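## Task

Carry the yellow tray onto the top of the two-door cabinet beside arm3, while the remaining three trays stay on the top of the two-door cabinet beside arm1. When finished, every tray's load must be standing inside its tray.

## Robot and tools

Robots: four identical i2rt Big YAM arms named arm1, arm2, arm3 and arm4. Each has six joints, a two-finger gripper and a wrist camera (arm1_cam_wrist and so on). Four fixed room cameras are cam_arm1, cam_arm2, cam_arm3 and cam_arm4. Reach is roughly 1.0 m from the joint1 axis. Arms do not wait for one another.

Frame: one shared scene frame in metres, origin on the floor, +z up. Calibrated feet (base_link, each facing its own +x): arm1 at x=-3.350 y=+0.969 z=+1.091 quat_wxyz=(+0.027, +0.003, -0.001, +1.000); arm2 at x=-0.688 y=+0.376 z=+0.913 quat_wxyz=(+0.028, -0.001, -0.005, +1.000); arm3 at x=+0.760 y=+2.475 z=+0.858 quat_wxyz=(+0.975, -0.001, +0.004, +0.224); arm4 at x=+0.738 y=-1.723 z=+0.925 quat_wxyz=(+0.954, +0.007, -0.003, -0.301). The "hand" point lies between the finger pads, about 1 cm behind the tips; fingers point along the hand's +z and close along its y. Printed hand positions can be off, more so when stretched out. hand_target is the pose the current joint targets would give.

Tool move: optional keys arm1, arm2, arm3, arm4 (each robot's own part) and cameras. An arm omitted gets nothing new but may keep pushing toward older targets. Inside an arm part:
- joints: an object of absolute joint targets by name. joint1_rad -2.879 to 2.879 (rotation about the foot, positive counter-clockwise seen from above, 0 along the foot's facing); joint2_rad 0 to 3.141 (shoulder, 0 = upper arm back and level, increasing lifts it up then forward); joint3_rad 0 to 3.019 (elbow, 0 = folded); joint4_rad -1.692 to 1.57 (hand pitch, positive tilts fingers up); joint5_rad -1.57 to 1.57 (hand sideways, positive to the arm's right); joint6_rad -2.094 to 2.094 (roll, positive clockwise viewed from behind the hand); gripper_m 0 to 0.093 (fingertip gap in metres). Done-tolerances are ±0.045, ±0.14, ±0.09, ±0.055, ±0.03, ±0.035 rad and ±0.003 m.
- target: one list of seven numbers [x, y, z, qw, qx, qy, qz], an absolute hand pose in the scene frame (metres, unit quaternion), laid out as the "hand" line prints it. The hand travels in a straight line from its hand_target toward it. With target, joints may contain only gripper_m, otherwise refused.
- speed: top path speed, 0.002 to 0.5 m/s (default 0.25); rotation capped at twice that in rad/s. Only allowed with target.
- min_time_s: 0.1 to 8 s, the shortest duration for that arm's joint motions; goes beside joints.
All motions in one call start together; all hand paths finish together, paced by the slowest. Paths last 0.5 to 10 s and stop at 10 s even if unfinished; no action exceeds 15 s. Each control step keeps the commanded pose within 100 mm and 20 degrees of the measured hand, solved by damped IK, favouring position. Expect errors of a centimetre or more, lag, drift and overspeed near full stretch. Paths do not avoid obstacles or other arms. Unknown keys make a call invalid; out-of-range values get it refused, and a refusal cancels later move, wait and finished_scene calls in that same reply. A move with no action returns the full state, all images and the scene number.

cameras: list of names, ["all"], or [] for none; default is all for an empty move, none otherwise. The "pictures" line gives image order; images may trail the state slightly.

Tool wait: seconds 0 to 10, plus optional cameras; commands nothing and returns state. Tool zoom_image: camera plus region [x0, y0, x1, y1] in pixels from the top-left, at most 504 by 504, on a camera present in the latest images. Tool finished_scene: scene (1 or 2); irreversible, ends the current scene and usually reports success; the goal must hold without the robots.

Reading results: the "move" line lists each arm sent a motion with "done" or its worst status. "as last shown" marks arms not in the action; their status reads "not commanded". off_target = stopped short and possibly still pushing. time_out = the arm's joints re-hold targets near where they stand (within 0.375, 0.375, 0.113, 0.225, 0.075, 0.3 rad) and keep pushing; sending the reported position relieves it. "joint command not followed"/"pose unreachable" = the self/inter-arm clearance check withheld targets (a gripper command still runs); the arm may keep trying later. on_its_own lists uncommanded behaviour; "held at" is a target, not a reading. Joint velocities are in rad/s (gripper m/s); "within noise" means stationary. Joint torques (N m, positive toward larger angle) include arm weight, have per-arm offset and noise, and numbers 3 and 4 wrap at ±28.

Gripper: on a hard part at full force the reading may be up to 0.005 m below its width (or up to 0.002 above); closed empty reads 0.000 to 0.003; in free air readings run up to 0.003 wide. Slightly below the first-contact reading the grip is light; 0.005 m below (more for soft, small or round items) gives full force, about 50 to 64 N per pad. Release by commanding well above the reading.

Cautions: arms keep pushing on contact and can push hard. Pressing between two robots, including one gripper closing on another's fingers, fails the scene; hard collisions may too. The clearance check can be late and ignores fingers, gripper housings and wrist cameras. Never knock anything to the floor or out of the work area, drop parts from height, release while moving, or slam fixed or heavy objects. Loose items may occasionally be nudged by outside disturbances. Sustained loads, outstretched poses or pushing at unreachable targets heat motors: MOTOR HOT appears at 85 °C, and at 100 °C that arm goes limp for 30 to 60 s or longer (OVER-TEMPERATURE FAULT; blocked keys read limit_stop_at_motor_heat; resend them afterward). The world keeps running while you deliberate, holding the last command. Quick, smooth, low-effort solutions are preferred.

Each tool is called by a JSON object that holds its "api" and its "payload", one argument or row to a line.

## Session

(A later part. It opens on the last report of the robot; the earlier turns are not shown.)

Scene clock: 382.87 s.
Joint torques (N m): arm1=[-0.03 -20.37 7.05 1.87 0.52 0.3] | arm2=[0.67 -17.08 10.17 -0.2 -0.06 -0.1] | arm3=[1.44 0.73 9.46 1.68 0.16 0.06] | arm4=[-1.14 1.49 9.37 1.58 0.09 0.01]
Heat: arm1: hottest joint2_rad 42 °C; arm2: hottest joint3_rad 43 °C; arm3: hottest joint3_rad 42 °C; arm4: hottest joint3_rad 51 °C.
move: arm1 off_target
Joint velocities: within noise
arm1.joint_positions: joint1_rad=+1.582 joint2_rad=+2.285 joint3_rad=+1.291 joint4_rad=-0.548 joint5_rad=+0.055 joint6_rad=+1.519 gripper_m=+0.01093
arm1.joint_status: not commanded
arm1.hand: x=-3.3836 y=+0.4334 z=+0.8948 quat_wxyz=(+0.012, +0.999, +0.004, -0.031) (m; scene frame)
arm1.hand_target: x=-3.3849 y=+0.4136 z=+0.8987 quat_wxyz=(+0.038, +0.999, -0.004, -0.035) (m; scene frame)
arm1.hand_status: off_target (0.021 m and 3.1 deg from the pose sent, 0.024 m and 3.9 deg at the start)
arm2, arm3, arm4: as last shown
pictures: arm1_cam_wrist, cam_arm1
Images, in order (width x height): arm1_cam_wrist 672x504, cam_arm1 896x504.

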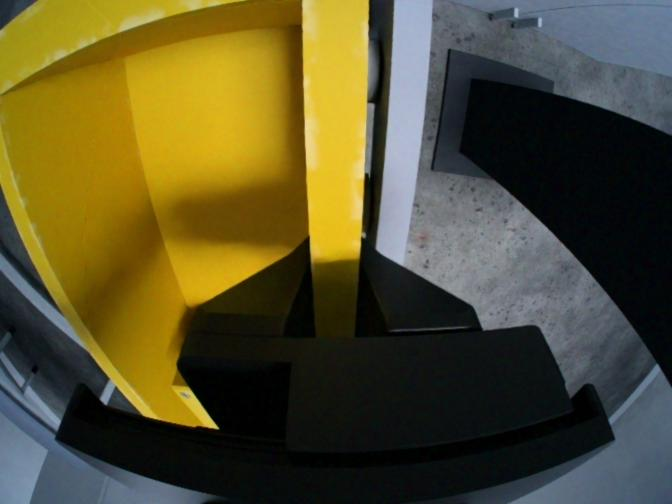

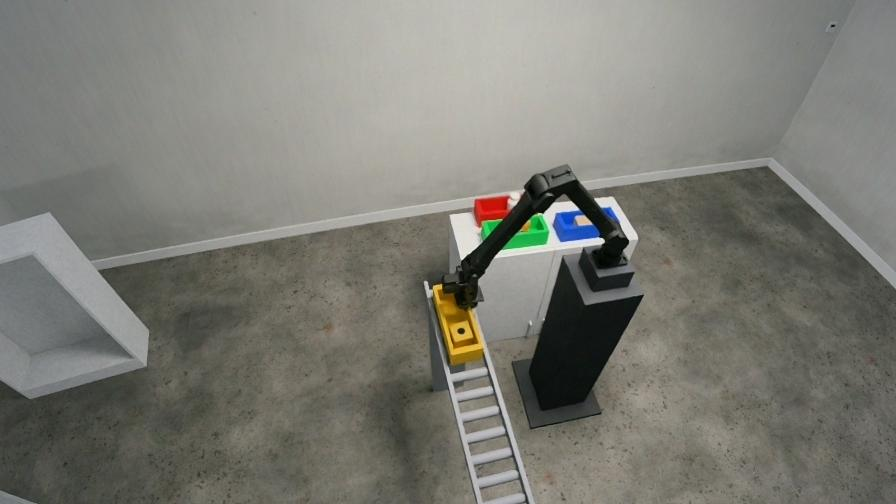

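{"api": "move", "payload": {
  "arm1": {"target": [-3.385, 0.414, 0.888, 0.0377, 0.9987, -0.0044, -0.0348], "speed": 0.08},
  "cameras": ["arm1_cam_wrist", "cam_arm1"]
}}

{"api": "zoom_image", "payload": {
  "camera": "cam_arm1",
  "region": [410, 250, 510, 370]
}}

Scene clock: 394.33 s.
Joint torques (N m): arm1=[-0.15 -19.08 7.13 2.36 0.53 0.31] | arm2=[0.5 -16.21 9.99 -0.01 -0.01 -0.08] | arm3=[1.32 0.85 9.48 1.69 0.17 0.06] | arm4=[-0.97 1.44 9.39 1.63 0.08 0]
Heat: arm1: hottest joint2_rad 41 °C; arm2: hottest joint3_rad 43 °C; arm3: hottest joint3_rad 42 °C; arm4: hottest joint3_rad 51 °C.
move: arm1 off_target
Joint velocities: within noise
arm1.joint_positions: joint1_rad=+1.582 joint2_rad=+2.286 joint3_rad=+1.291 joint4_rad=-0.540 joint5_rad=+0.055 joint6_rad=+1.519 gripper_m=+0.01093
arm1.joint_status: not commanded
arm1.hand: x=-3.3836 y=+0.4316 z=+0.8945 quat_wxyz=(+0.016, +0.999, +0.004, -0.031) (m; scene frame)
arm1.hand_target: x=-3.3849 y=+0.4146 z=+0.8888 quat_wxyz=(+0.038, +0.999, -0.004, -0.035) (m; scene frame)
arm1.hand_status: off_target (0.019 m and 2.7 deg from the pose sent, 0.021 m and 3.1 deg at the start)
arm2.joint_positions: joint1_rad=+0.169 joint2_rad=+1.897 joint3_rad=+1.310 joint4_rad=-1.008 joint5_rad=-0.005 joint6_rad=+0.136 gripper_m=+0.06013
arm2.joint_status: not commanded
arm2.hand: x=-1.2045 y=+0.3167 z=+0.9201 quat_wxyz=(-0.004, +1.000, -0.011, +0.013) (m; scene frame)
arm2.hand_target: x=-1.2195 y=+0.3101 z=+0.9303 quat_wxyz=(+0.000, +1.000, +0.000, +0.000) (m; scene frame)
arm2.hand_status: not commanded
arm3, arm4: as last shown
pictures: arm1_cam_wrist, cam_arm1
Images, in order (width x height): arm1_cam_wrist 672x504, cam_arm1 896x504.

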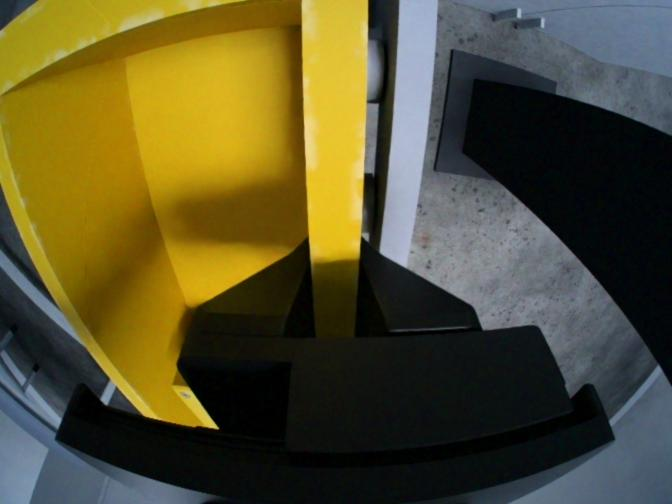

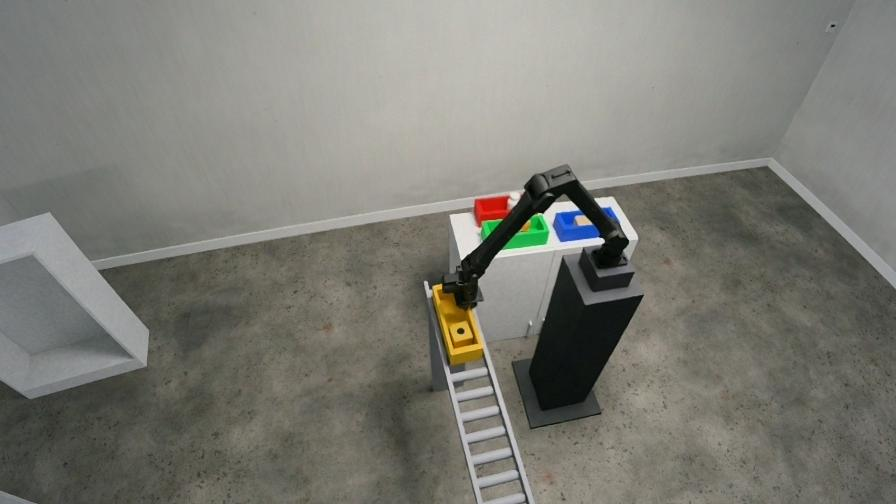

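Scaled by 4.200 from the camera's 896x504 image, which has a finer 1280x720 frame.

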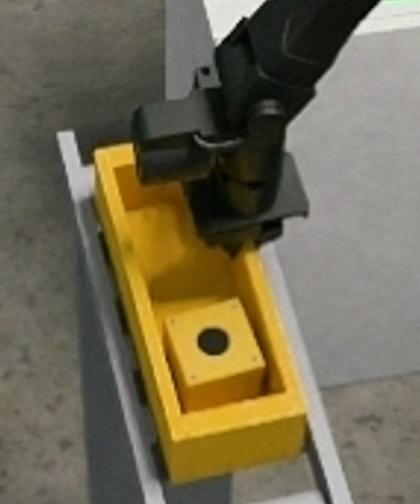

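{"api": "move", "payload": {
  "arm1": {"target": [-3.375, 0.414, 1.06, 0.0377, 0.9987, -0.0044, -0.0348], "speed": 0.45, "joints": {"gripper_m": 0.04}},
  "cameras": ["arm1_cam_wrist", "cam_arm1"]
}}

Scene clock: 412.27 s.
Joint torques (N m): arm1=[0.44 -18.43 9.09 0.39 0.43 0.29] | arm2=[1.49 -17.32 9.98 -0.12 -0.07 -0.08] | arm3=[1.38 0.79 9.5 1.69 0.17 0.07] | arm4=[-0.97 1.9 9.51 1.58 0.09 0]
Heat: arm1: hottest joint2_rad 39 °C; arm2: hottest joint3_rad 44 °C; arm3: hottest joint3_rad 42 °C; arm4: hottest joint3_rad 51 °C.
move: arm1 done
Joint velocities: within noise
arm1.joint_positions: joint1_rad=+1.590 joint2_rad=+1.964 joint3_rad=+1.294 joint4_rad=-0.820 joint5_rad=+0.060 joint6_rad=+1.536 gripper_m=+0.03991
arm1.joint_status: all done
arm1.hand: x=-3.3795 y=+0.4203 z=+1.0606 quat_wxyz=(+0.038, +0.999, -0.001, -0.034) (m; scene frame)
arm1.hand_target: x=-3.3749 y=+0.4142 z=+1.0601 quat_wxyz=(+0.038, +0.999, -0.004, -0.035) (m; scene frame)
arm1.hand_status: done (0.008 m and 0.4 deg from the pose sent, 0.167 m and 2.7 deg at the start; pose on its path clipped on 5 of 42 steps)
arm2, arm3, arm4: as last shown
pictures: arm1_cam_wrist, cam_arm1
Images, in order (width x height): arm1_cam_wrist 672x504, cam_arm1 896x504.

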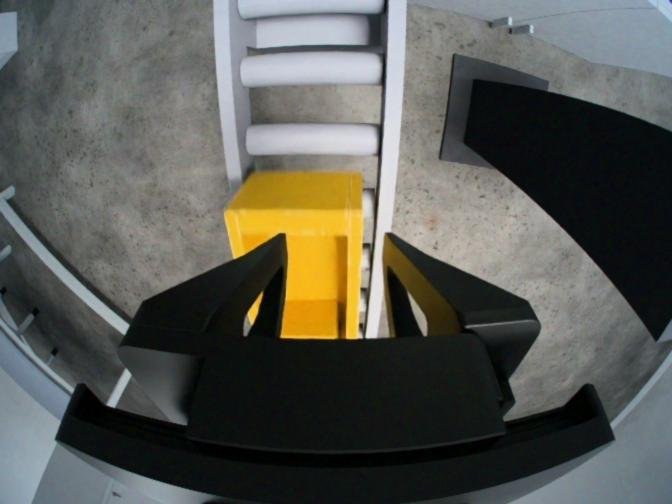

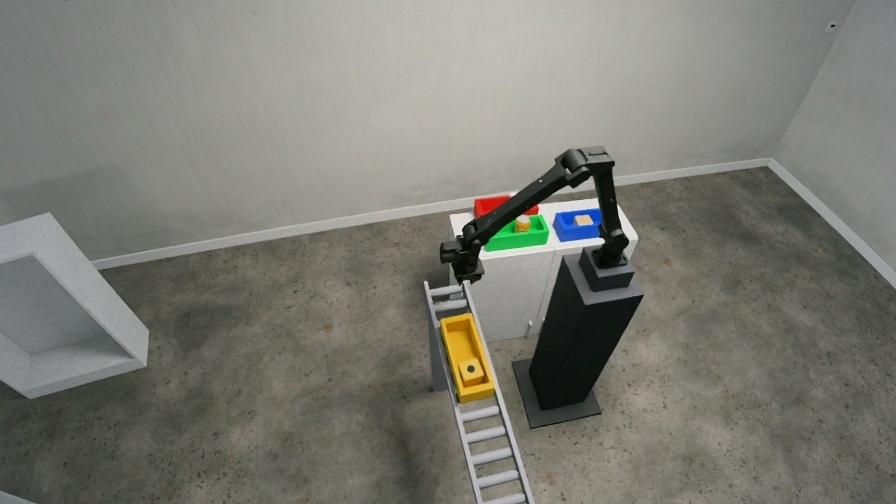

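{"api": "move", "payload": {
  "arm1": {"joints": {"joint2_rad": 0.63, "joint3_rad": 1.33, "joint4_rad": -1.2, "joint5_rad": 0.0, "joint6_rad": 0.5}, "min_time_s": 3},
  "cameras": ["arm2_cam_wrist", "cam_arm2"]
}}

{"api": "zoom_image", "payload": {
  "camera": "arm2_cam_wrist",
  "region": [236, 0, 536, 300]
}}

Scene clock: 464.53 s.
Joint torques (N m): arm1=[0.5 0.44 11.41 1.68 0.16 -0.03] | arm2=[1.67 -15.44 10.03 -0.17 -0.06 -0.14] | arm3=[1.44 0.79 9.48 1.69 0.17 0.06] | arm4=[-1.26 1.2 9.35 1.68 0.1 -0.01]
Heat: arm1: hottest joint2_rad 38 °C; arm2: hottest joint3_rad 44 °C; arm3: hottest joint3_rad 42 °C; arm4: hottest joint3_rad 51 °C.
move: arm1 done
Joint velocities: within noise
arm1.joint_positions: joint1_rad=+1.590 joint2_rad=+0.625 joint3_rad=+1.297 joint4_rad=-1.189 joint5_rad=+0.002 joint6_rad=+0.517 gripper_m=+0.03991
arm1.joint_status: all done
arm1.hand: x=-3.3565 y=+0.6991 z=+1.6133 quat_wxyz=(+0.428, +0.754, +0.423, -0.263) (m; scene frame)
arm1.hand_target: x=-3.3534 y=+0.7021 z=+1.6265 quat_wxyz=(+0.434, +0.745, +0.431, -0.268) (m; scene frame)
arm1.hand_status: not commanded
arm2, arm3, arm4: as last shown
pictures: arm2_cam_wrist, cam_arm2
Images, in order (width x height): arm2_cam_wrist 672x504, cam_arm2 896x504.

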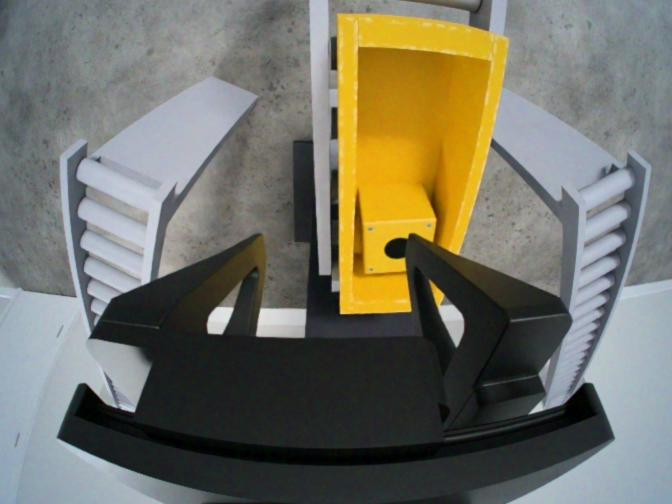

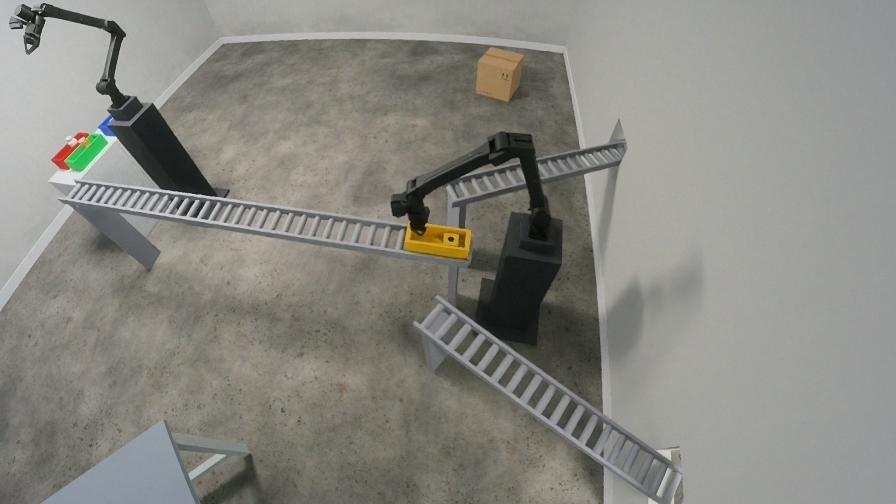

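Scaled by 1.680 from the camera's 672x504 image, which has a finer 960x720 frame.

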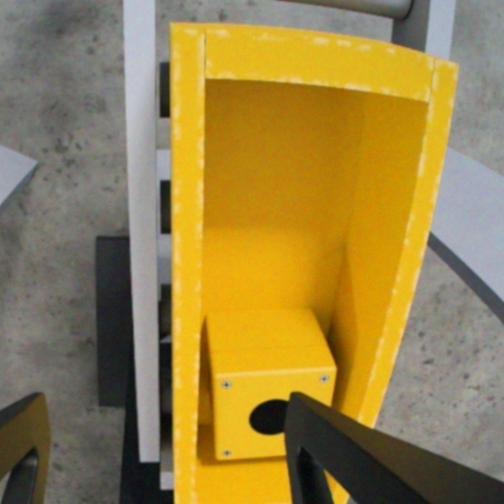

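{"api": "move", "payload": {
  "arm2": {"target": [-1.186, 0.325, 0.832, 0.0029, 0.9986, 0.0026, -0.053], "speed": 0.15, "joints": {"gripper_m": 0.052}},
  "cameras": ["arm2_cam_wrist"]
}}

{"api": "zoom_image", "payload": {
  "camera": "arm2_cam_wrist",
  "region": [200, 0, 500, 300]
}}

Scene clock: 518.57 s.
Joint torques (N m): arm1=[0.79 0.32 11.44 1.74 0.16 -0.02] | arm2=[0.21 -15.62 6.11 0.88 0.18 -0.18] | arm3=[1.44 0.79 9.5 1.68 0.17 0.07] | arm4=[-1.2 1.67 9.36 1.55 0.08 0]
Heat: arm1: hottest joint3_rad 38 °C; arm2: hottest joint3_rad 44 °C; arm3: hottest joint3_rad 42 °C; arm4: hottest joint3_rad 51 °C.
move: arm2 done
Joint velocities: within noise
arm1, arm3, arm4: as last shown
arm1.joint_positions: joint1_rad=+1.590 joint2_rad=+0.625 joint3_rad=+1.297 joint4_rad=-1.189 joint5_rad=+0.002 joint6_rad=+0.516 gripper_m=+0.03991
arm2.joint_positions: joint1_rad=+0.168 joint2_rad=+1.943 joint3_rad=+1.083 joint4_rad=-0.613 joint5_rad=-0.005 joint6_rad=+0.114 gripper_m=+0.05213
arm2.joint_status: all done
arm2.hand: x=-1.1813 y=+0.3203 z=+0.8344 quat_wxyz=(+0.003, +0.999, +0.000, -0.048) (m; scene frame)
arm2.hand_target: x=-1.1859 y=+0.3249 z=+0.8322 quat_wxyz=(+0.003, +0.999, +0.003, -0.053) (m; scene frame)
arm2.hand_status: done (0.007 m and 0.7 deg from the pose sent, 0.090 m and 7.8 deg at the start)
pictures: arm2_cam_wrist
Images, in order (width x height): arm2_cam_wrist 672x504.

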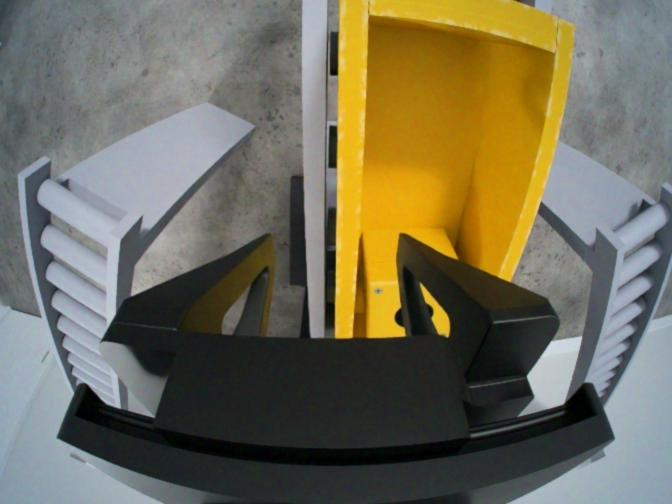

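Scaled by 1.680 from the camera's 672x504 image, which has a finer 960x720 frame.

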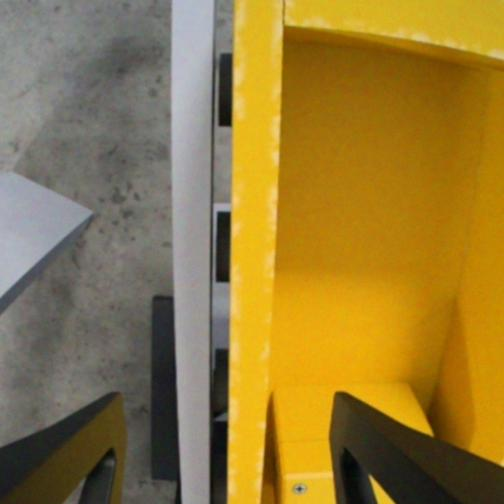

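{"api": "move", "payload": {
  "arm2": {"target": [-1.187, 0.330, 0.766, 0.0029, 0.9986, 0.0026, -0.053], "speed": 0.12, "joints": {"gripper_m": 0.05}},
  "cameras": ["arm2_cam_wrist"]
}}

Scene clock: 542.43 s.
Joint torques (N m): arm1=[0.62 0.32 11.47 1.68 0.16 -0.03] | arm2=[0.44 -15.68 5.57 0.98 0.12 -0.17] | arm3=[1.44 0.67 9.48 1.69 0.16 0.06] | arm4=[-1.26 1.55 9.44 1.63 0.1 0]
Heat: arm1: hottest joint3_rad 39 °C; arm2: hottest joint3_rad 40 °C; arm3: hottest joint3_rad 42 °C; arm4: hottest joint3_rad 51 °C.
move: arm2 done
Joint velocities: within noise
arm1, arm3, arm4: as last shown
arm2.joint_positions: joint1_rad=+0.158 joint2_rad=+2.089 joint3_rad=+1.080 joint4_rad=-0.468 joint5_rad=-0.005 joint6_rad=+0.105 gripper_m=+0.05013
arm2.joint_status: all done
arm2.hand: x=-1.1806 y=+0.3260 z=+0.7681 quat_wxyz=(+0.003, +0.999, +0.000, -0.046) (m; scene frame)
arm2.hand_target: x=-1.1870 y=+0.3301 z=+0.7662 quat_wxyz=(+0.003, +0.999, +0.002, -0.053) (m; scene frame)
arm2.hand_status: done (0.008 m and 0.9 deg from the pose sent, 0.069 m and 0.7 deg at the start)
pictures: arm2_cam_wrist
Images, in order (width x height): arm2_cam_wrist 672x504.

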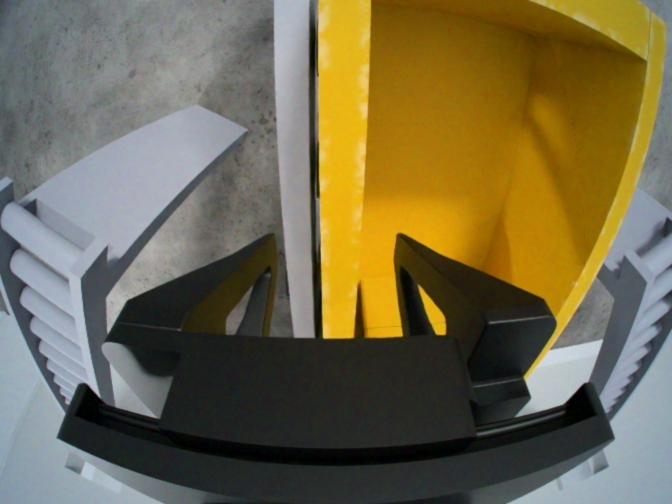

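{"api": "move", "payload": {
  "arm2": {"target": [-1.187, 0.331, 0.757, 0.0029, 0.9986, 0.0026, -0.053], "speed": 0.1},
  "cameras": []
}}

{"api": "move", "payload": {
  "arm2": {"joints": {"gripper_m": 0.0}},
  "cameras": ["arm2_cam_wrist"]
}}

Scene clock: 563.97 s.
Joint torques (N m): arm1=[0.73 0.26 11.44 1.69 0.17 -0.01] | arm2=[-0.09 -14.33 5.44 1.17 0.11 -0.12] | arm3=[1.38 0.79 9.47 1.66 0.17 0.06] | arm4=[-1.03 1.44 9.44 1.55 0.1 0.01]
Heat: arm1: hottest joint3_rad 39 °C; arm2: hottest joint3_rad 39 °C; arm3: hottest joint3_rad 42 °C; arm4: hottest joint3_rad 51 °C.
move: arm2 done
Joint velocities: within noise
arm1: as last shown
arm2.joint_positions: joint1_rad=+0.157 joint2_rad=+2.105 joint3_rad=+1.080 joint4_rad=-0.449 joint5_rad=-0.005 joint6_rad=+0.102 gripper_m=+0.05013
arm2.joint_status: not commanded
arm2.hand: x=-1.1807 y=+0.3268 z=+0.7606 quat_wxyz=(+0.003, +0.999, +0.000, -0.047) (m; scene frame)
arm2.hand_target: x=-1.1869 y=+0.3310 z=+0.7571 quat_wxyz=(+0.003, +0.999, +0.003, -0.053) (m; scene frame)
arm2.hand_status: done (0.008 m and 0.7 deg from the pose sent, 0.014 m and 0.9 deg at the start)
arm3.joint_positions: joint1_rad=-0.424 joint2_rad=+0.641 joint3_rad=+1.397 joint4_rad=-1.400 joint5_rad=+0.227 joint6_rad=+0.733 gripper_m=+0.09396
arm3.joint_status: not commanded
arm3.hand: x=+0.9971 y=+2.4438 z=+1.3841 quat_wxyz=(-0.448, -0.354, -0.818, -0.068) (m; scene frame)
arm3.hand_target: x=+0.9952 y=+2.4438 z=+1.3977 quat_wxyz=(-0.461, -0.353, -0.811, -0.074) (m; scene frame)
arm3.hand_status: not commanded
arm4.joint_positions: joint1_rad=-0.674 joint2_rad=+0.598 joint3_rad=+1.422 joint4_rad=-1.373 joint5_rad=+0.010 joint6_rad=+0.589 gripper_m=+0.09396
arm4.joint_status: not commanded
arm4.hand: x=+0.7921 y=-1.9387 z=+1.4740 quat_wxyz=(-0.457, -0.708, -0.513, +0.164) (m; scene frame)
arm4.hand_target: x=+0.7911 y=-1.9359 z=+1.4847 quat_wxyz=(-0.467, -0.703, -0.509, +0.168) (m; scene frame)
arm4.hand_status: not commanded
pictures: none
No camera images: "cameras" was empty.

Scene clock: 564.60 s.
Joint torques (N m): arm1=[0.56 0.32 11.45 1.7 0.17 -0.03] | arm2=[-0.09 -15.85 5.44 0.95 0.12 -0.11] | arm3=[1.26 0.73 9.48 1.68 0.17 0.06] | arm4=[-0.97 1.49 9.44 1.62 0.08 0.01]
Heat: arm1: hottest joint3_rad 39 °C; arm2: hottest joint3_rad 39 °C; arm3: hottest joint3_rad 42 °C; arm4: hottest joint3_rad 51 °C.
move: arm2 off_target
Joint velocities: within noise
arm1, arm3, arm4: as last shown
arm2.joint_positions: joint1_rad=+0.156 joint2_rad=+2.105 joint3_rad=+1.080 joint4_rad=-0.449 joint5_rad=-0.005 joint6_rad=+0.104 gripper_m=+0.01135
arm2.joint_status: gripper_m off_target (ended at +0.01138, target +0.00000)
arm2.hand: x=-1.1807 y=+0.3270 z=+0.7606 quat_wxyz=(+0.003, +0.999, -0.001, -0.047) (m; scene frame)
arm2.hand_target: x=-1.1869 y=+0.3310 z=+0.7571 quat_wxyz=(+0.003, +0.999, +0.003, -0.053) (m; scene frame)
arm2.hand_status: not commanded
pictures: arm2_cam_wrist
Images, in order (width x height): arm2_cam_wrist 672x504.

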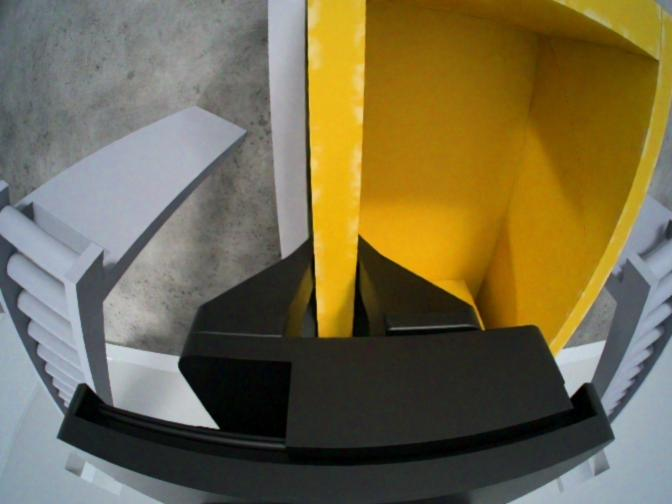

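{"api": "move", "payload": {
  "arm2": {"target": [-1.187, 0.331, 0.855, 0.0029, 0.9986, 0.0026, -0.053], "speed": 0.1},
  "cameras": ["arm2_cam_wrist", "cam_arm2"]
}}

{"api": "move", "payload": {
  "arm2": {"target": [-0.982, 0.785, 0.86, -0.0056, 0.9629, 0.2698, -0.0356], "speed": 0.2},
  "cameras": ["arm2_cam_wrist", "cam_arm2"]
}}

{"api": "zoom_image", "payload": {
  "camera": "cam_arm2",
  "region": [400, 100, 640, 300]
}}

{"api": "zoom_image", "payload": {
  "camera": "arm2_cam_wrist",
  "region": [212, 0, 412, 270]
}}

Scene clock: 605.40 s.
Joint torques (N m): arm1=[0.73 0.26 11.41 1.7 0.16 -0.02] | arm2=[0.44 -19.9 6.69 -0.4 0.12 -0.13] | arm3=[1.38 0.79 9.5 1.69 0.17 0.06] | arm4=[-1.14 1.32 9.42 1.63 0.09 0.01]
Heat: arm1: hottest joint3_rad 39 °C; arm2: hottest joint3_rad 37 °C; arm3: hottest joint3_rad 42 °C; arm4: hottest joint3_rad 51 °C.
move: arm2 off_target
Joint velocities: within noise
arm1, arm3, arm4: as last shown
arm2.joint_positions: joint1_rad=+0.155 joint2_rad=+1.956 joint3_rad=+1.080 joint4_rad=-0.631 joint5_rad=-0.006 joint6_rad=+0.102 gripper_m=+0.01135
arm2.joint_status: not commanded
arm2.hand: x=-1.1728 y=+0.3275 z=+0.8272 quat_wxyz=(+0.002, +1.000, -0.001, -0.030) (m; scene frame)
arm2.hand_target: x=-1.1866 y=+0.3310 z=+0.8543 quat_wxyz=(+0.003, +0.999, +0.002, -0.053) (m; scene frame)
arm2.hand_status: off_target (0.031 m and 2.6 deg from the pose sent, 0.095 m and 0.8 deg at the start)
pictures: arm2_cam_wrist, cam_arm2
Images, in order (width x height): arm2_cam_wrist 672x504, cam_arm2 896x504.

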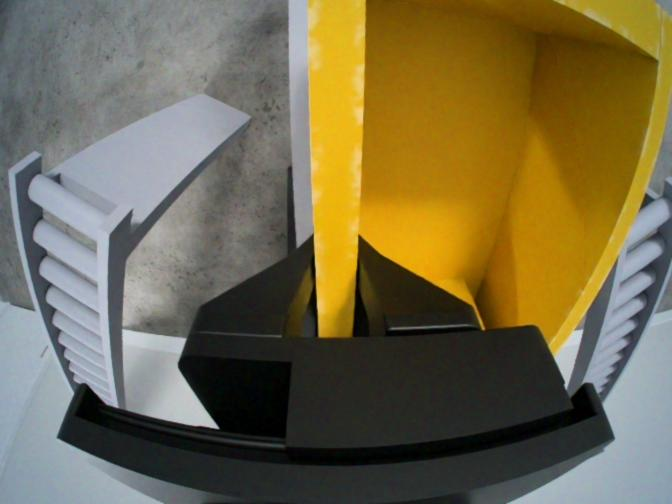

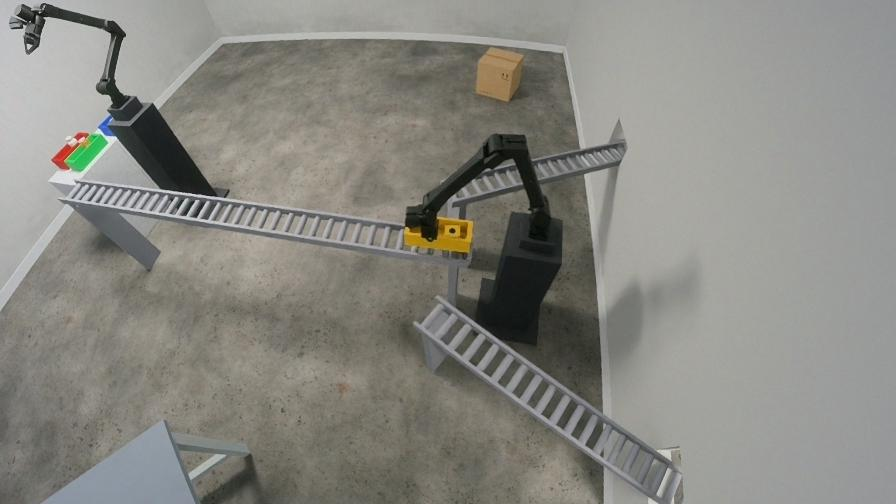

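Scene clock: 608.90 s.
Joint torques (N m): arm1=[0.73 0.26 11.44 1.7 0.16 -0.02] | arm2=[1.79 -16.32 9.88 -0.32 0.13 -0.11] | arm3=[1.38 0.73 9.48 1.69 0.16 0.06] | arm4=[-1.08 1.55 9.39 1.51 0.1 0]
Heat: arm1: hottest joint3_rad 39 °C; arm2: hottest joint3_rad 37 °C; arm3: hottest joint3_rad 42 °C; arm4: hottest joint3_rad 51 °C.
move: arm2 off_target
Joint velocities: within noise
arm1, arm3, arm4: as last shown
arm2.joint_positions: joint1_rad=-0.917 joint2_rad=+1.957 joint3_rad=+1.110 joint4_rad=-0.760 joint5_rad=-0.074 joint6_rad=-1.501 gripper_m=+0.01135
arm2.joint_status: not commanded
arm2.hand: x=-0.9641 y=+0.7591 z=+0.8389 quat_wxyz=(+0.025, +0.965, +0.261, -0.027) (m; scene frame)
arm2.hand_target: x=-0.9814 y=+0.7838 z=+0.8609 quat_wxyz=(-0.006, +0.962, +0.270, -0.036) (m; scene frame)
arm2.hand_status: off_target (0.038 m and 3.8 deg from the pose sent, 0.497 m and 31.4 deg at the start)
pictures: arm2_cam_wrist, cam_arm2
Images, in order (width x height): arm2_cam_wrist 672x504, cam_arm2 896x504.

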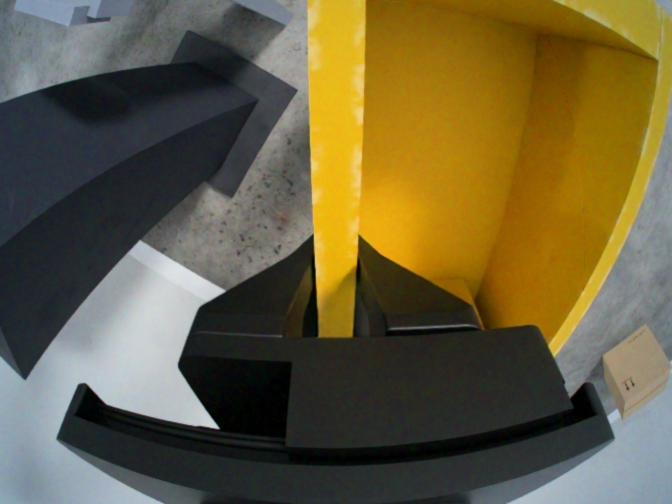

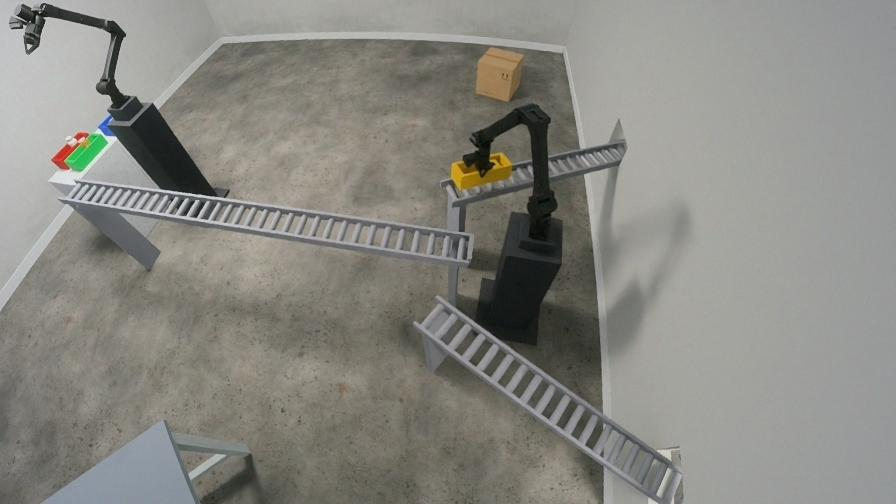

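Scaled by 2.100 from the camera's 896x504 image, which has a finer 1280x720 frame.

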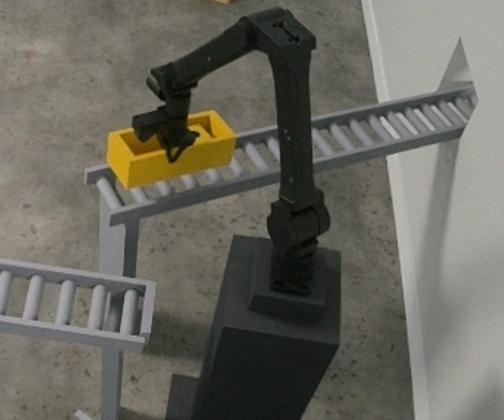

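Scaled by 1.867 from the camera's 672x504 image, which has a finer 960x720 frame.

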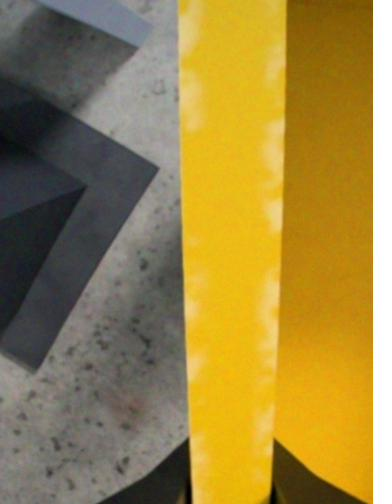

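{"api": "move", "payload": {
  "arm2": {"target": [-0.985, 0.790, 0.806, -0.0031, 0.9629, 0.2698, -0.0453], "speed": 0.12},
  "cameras": ["arm2_cam_wrist", "cam_arm2"]
}}

{"api": "zoom_image", "payload": {
  "camera": "arm2_cam_wrist",
  "region": [212, 0, 412, 270]
}}

{"api": "zoom_image", "payload": {
  "camera": "cam_arm2",
  "region": [430, 130, 540, 220]
}}

Scene clock: 704.80 s.
Joint torques (N m): arm1=[0.73 0.21 11.48 1.72 0.17 -0.02] | arm2=[-0.56 -18.67 8.32 0.73 0.05 -0.1] | arm3=[1.44 0.79 9.47 1.68 0.16 0.06] | arm4=[-0.91 1.55 9.43 1.55 0.09 0.02]
Heat: arm1: hottest joint3_rad 40 °C; arm2: hottest joint3_rad 40 °C; arm3: hottest joint3_rad 43 °C; arm4: hottest joint3_rad 52 °C.
move: arm2 off_target
Joint velocities: within noise
arm1, arm3, arm4: as last shown
arm2.joint_positions: joint1_rad=-0.917 joint2_rad=+2.079 joint3_rad=+1.123 joint4_rad=-0.671 joint5_rad=-0.092 joint6_rad=-1.509 gripper_m=+0.01135
arm2.joint_status: not commanded
arm2.hand: x=-0.9668 y=+0.7581 z=+0.7857 quat_wxyz=(+0.037, +0.963, +0.264, -0.033) (m; scene frame)
arm2.hand_target: x=-0.9842 y=+0.7887 z=+0.8074 quat_wxyz=(-0.003, +0.962, +0.270, -0.045) (m; scene frame)
arm2.hand_status: off_target (0.042 m and 4.9 deg from the pose sent, 0.050 m and 4.0 deg at the start)
pictures: arm2_cam_wrist, cam_arm2
Images, in order (width x height): arm2_cam_wrist 672x504, cam_arm2 896x504.

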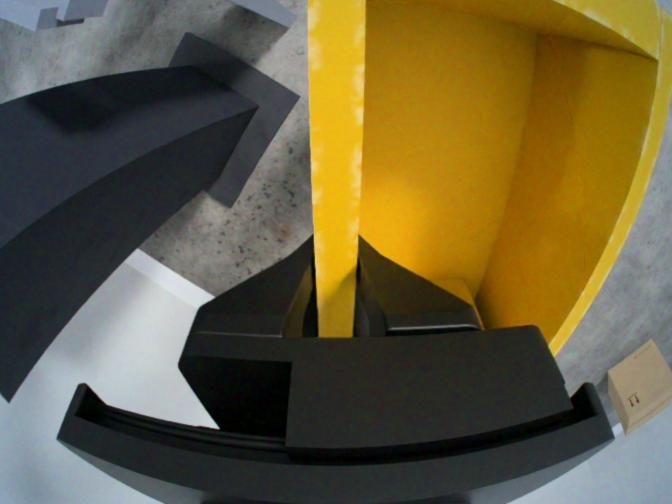

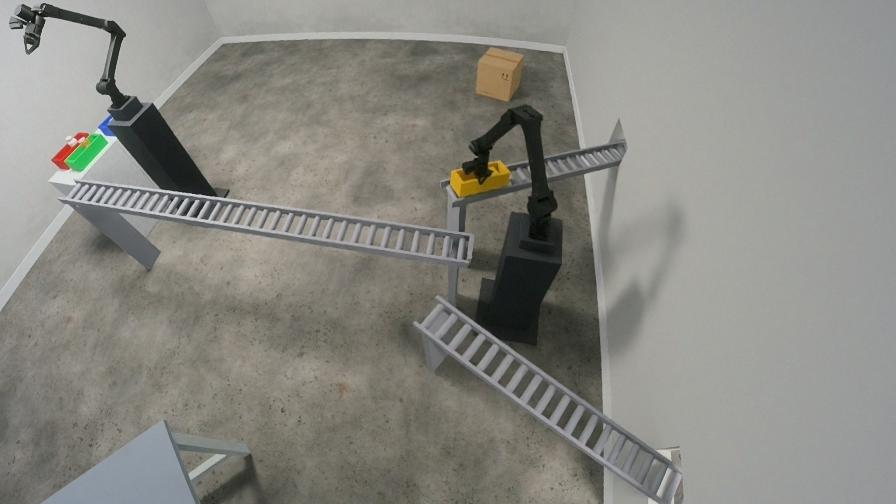

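Scaled by 1.867 from the camera's 672x504 image, which has a finer 960x720 frame.

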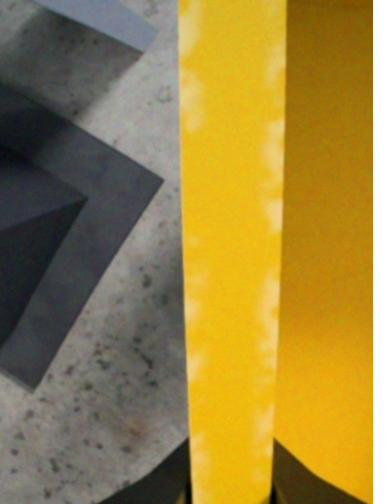

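Scaled by 4.582 from the camera's 896x504 image, which has a finer 1280x720 frame.

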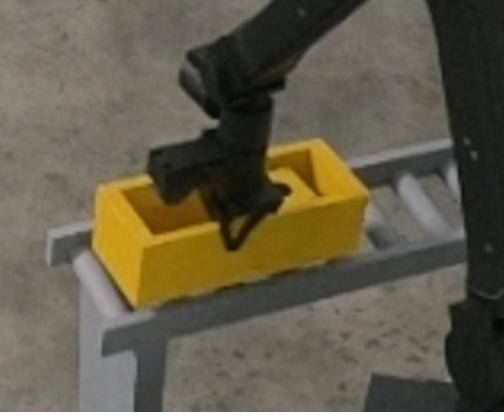

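{"api": "move", "payload": {
  "arm2": {"target": [-1.003, 0.822, 0.812, -0.0031, 0.9629, 0.2698, -0.0453], "speed": 0.12},
  "cameras": ["arm2_cam_wrist", "cam_arm2"]
}}

{"api": "zoom_image", "payload": {
  "camera": "arm2_cam_wrist",
  "region": [212, 0, 412, 270]
}}

{"api": "zoom_image", "payload": {
  "camera": "cam_arm2",
  "region": [430, 130, 540, 220]
}}

Scene clock: 767.60 s.
Joint torques (N m): arm1=[0.91 0.32 11.45 1.77 0.16 -0.03] | arm2=[-0.38 -19.55 9.01 -0.05 0.07 -0.14] | arm3=[1.38 0.85 9.48 1.7 0.16 0.07] | arm4=[-0.97 1.79 9.4 1.58 0.09 0]
Heat: arm1: hottest joint3_rad 40 °C; arm2: hottest joint3_rad 40 °C; arm3: hottest joint3_rad 43 °C; arm4: hottest joint3_rad 52 °C.
move: arm2 off_target
Joint velocities: within noise
arm1.joint_positions: joint1_rad=+1.590 joint2_rad=+0.625 joint3_rad=+1.297 joint4_rad=-1.189 joint5_rad=+0.002 joint6_rad=+0.516 gripper_m=+0.03991
arm1.joint_status: not commanded
arm1.hand: x=-3.3565 y=+0.6991 z=+1.6133 quat_wxyz=(+0.428, +0.754, +0.423, -0.263) (m; scene frame)
arm1.hand_target: x=-3.3534 y=+0.7021 z=+1.6265 quat_wxyz=(+0.434, +0.745, +0.431, -0.268) (m; scene frame)
arm1.hand_status: not commanded
arm2.joint_positions: joint1_rad=-0.918 joint2_rad=+2.130 joint3_rad=+1.246 joint4_rad=-0.723 joint5_rad=-0.093 joint6_rad=-1.514 gripper_m=+0.01135
arm2.joint_status: not commanded
arm2.hand: x=-0.9900 y=+0.7930 z=+0.7899 quat_wxyz=(+0.028, +0.963, +0.266, -0.036) (m; scene frame)
arm2.hand_target: x=-1.0021 y=+0.8209 z=+0.8129 quat_wxyz=(-0.003, +0.962, +0.269, -0.045) (m; scene frame)
arm2.hand_status: off_target (0.039 m and 3.7 deg from the pose sent, 0.078 m and 4.9 deg at the start)
arm3, arm4: as last shown
pictures: arm2_cam_wrist, cam_arm2
Images, in order (width x height): arm2_cam_wrist 672x504, cam_arm2 896x504.

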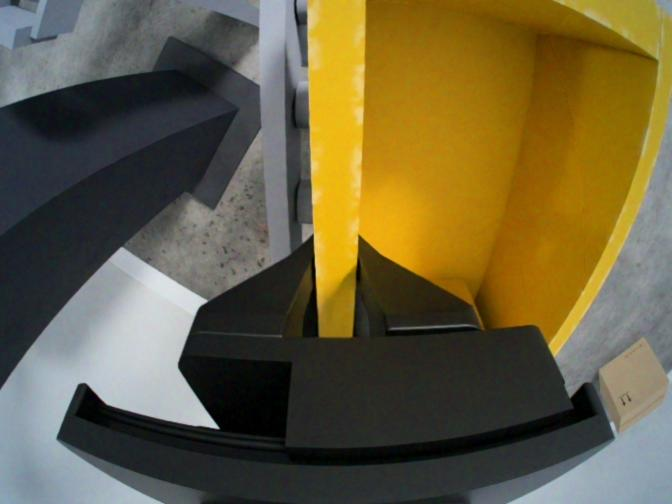

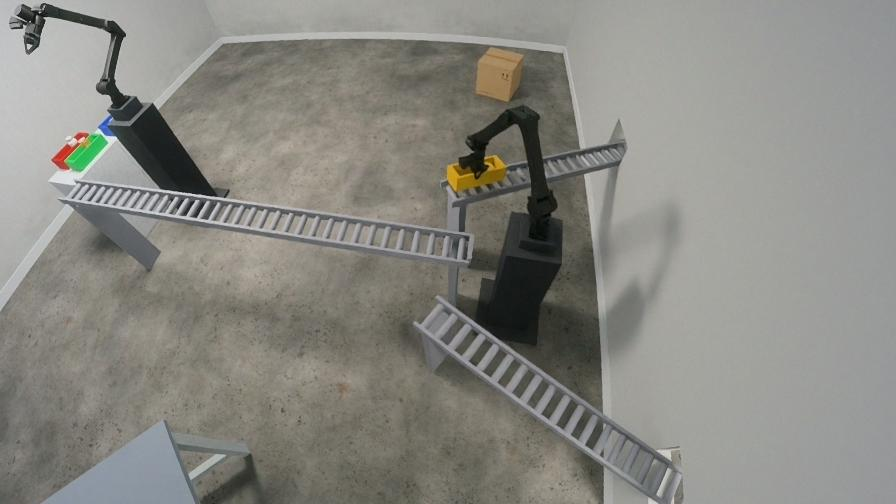

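Scaled by 1.867 from the camera's 672x504 image, which has a finer 960x720 frame.

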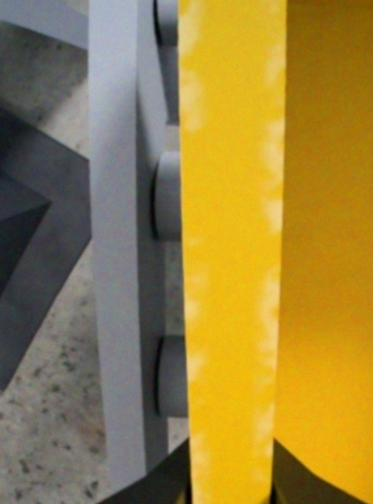

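Scaled by 4.582 from the camera's 896x504 image, which has a finer 1280x720 frame.

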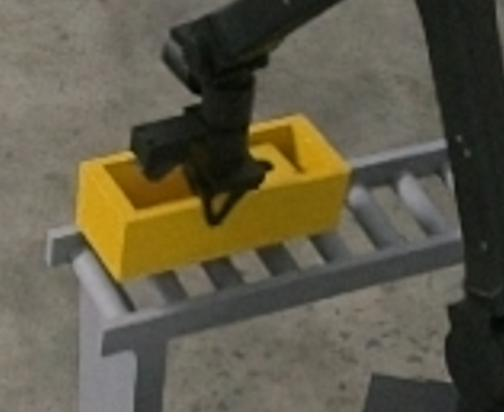

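{"api": "move", "payload": {
  "arm2": {"target": [-0.9865, 0.797, 0.752, -0.0031, 0.9629, 0.2698, -0.0453], "speed": 0.1},
  "cameras": ["arm2_cam_wrist", "cam_arm2"]
}}

{"api": "zoom_image", "payload": {
  "camera": "arm2_cam_wrist",
  "region": [212, 0, 412, 270]
}}

{"api": "zoom_image", "payload": {
  "camera": "cam_arm2",
  "region": [430, 130, 540, 220]
}}

Scene clock: 810.13 s.
Joint torques (N m): arm1=[0.79 0.38 11.38 1.7 0.15 -0.02] | arm2=[0.44 -14.97 5.14 1.13 -0.29 -0.01] | arm3=[1.49 0.79 9.48 1.68 0.16 0.06] | arm4=[-1.2 1.85 9.43 1.58 0.09 0.01]
Heat: arm1: hottest joint3_rad 40 °C; arm2: hottest joint3_rad 40 °C; arm3: hottest joint3_rad 43 °C; arm4: hottest joint3_rad 52 °C.
move: arm2 off_target
Joint velocities: within noise
arm1, arm3, arm4: as last shown
arm2.joint_positions: joint1_rad=-0.918 joint2_rad=+2.165 joint3_rad=+1.202 joint4_rad=-0.575 joint5_rad=-0.084 joint6_rad=-1.515 gripper_m=+0.01135
arm2.joint_status: not commanded
arm2.hand: x=-0.9901 y=+0.7961 z=+0.7622 quat_wxyz=(-0.006, +0.962, +0.268, -0.043) (m; scene frame)
arm2.hand_target: x=-0.9864 y=+0.7968 z=+0.7521 quat_wxyz=(-0.003, +0.962, +0.269, -0.045) (m; scene frame)
arm2.hand_status: off_target (0.011 m and 0.4 deg from the pose sent, 0.038 m and 3.7 deg at the start)
pictures: arm2_cam_wrist, cam_arm2
Images, in order (width x height): arm2_cam_wrist 672x504, cam_arm2 896x504.

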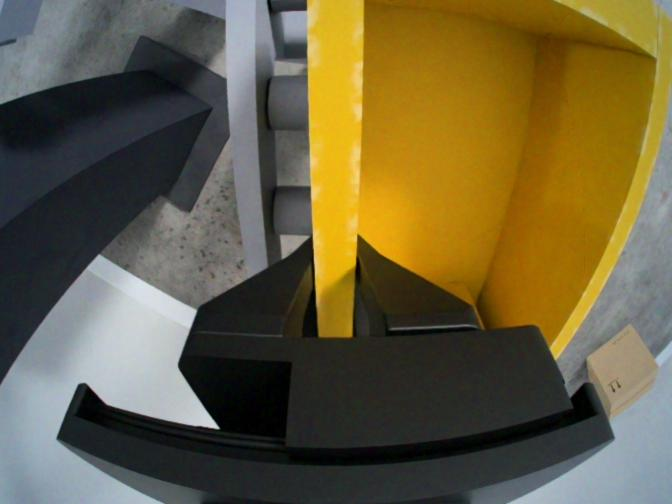

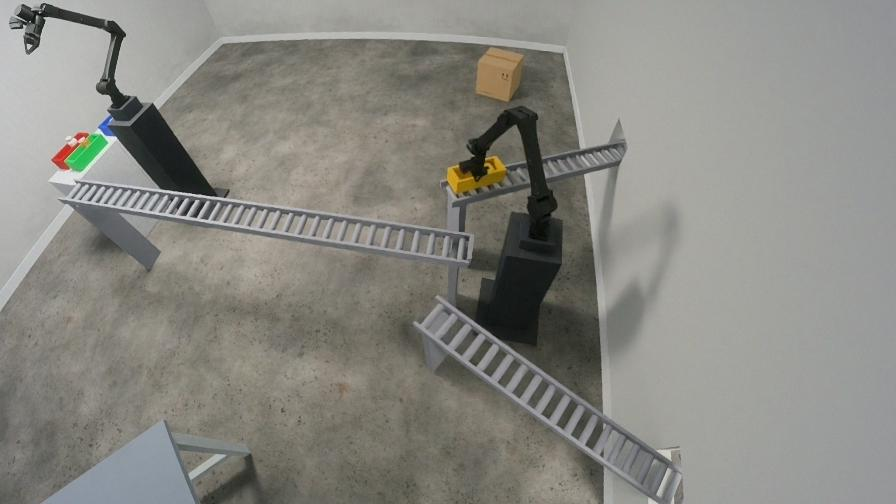

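Scaled by 1.867 from the camera's 672x504 image, which has a finer 960x720 frame.

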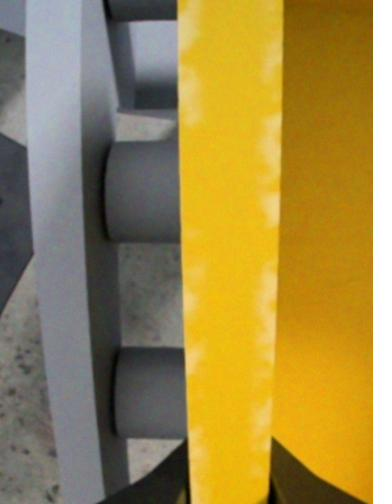

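Scaled by 4.582 from the camera's 896x504 image, which has a finer 1280x720 frame.

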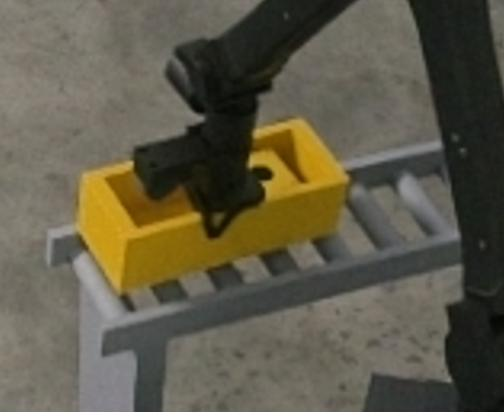

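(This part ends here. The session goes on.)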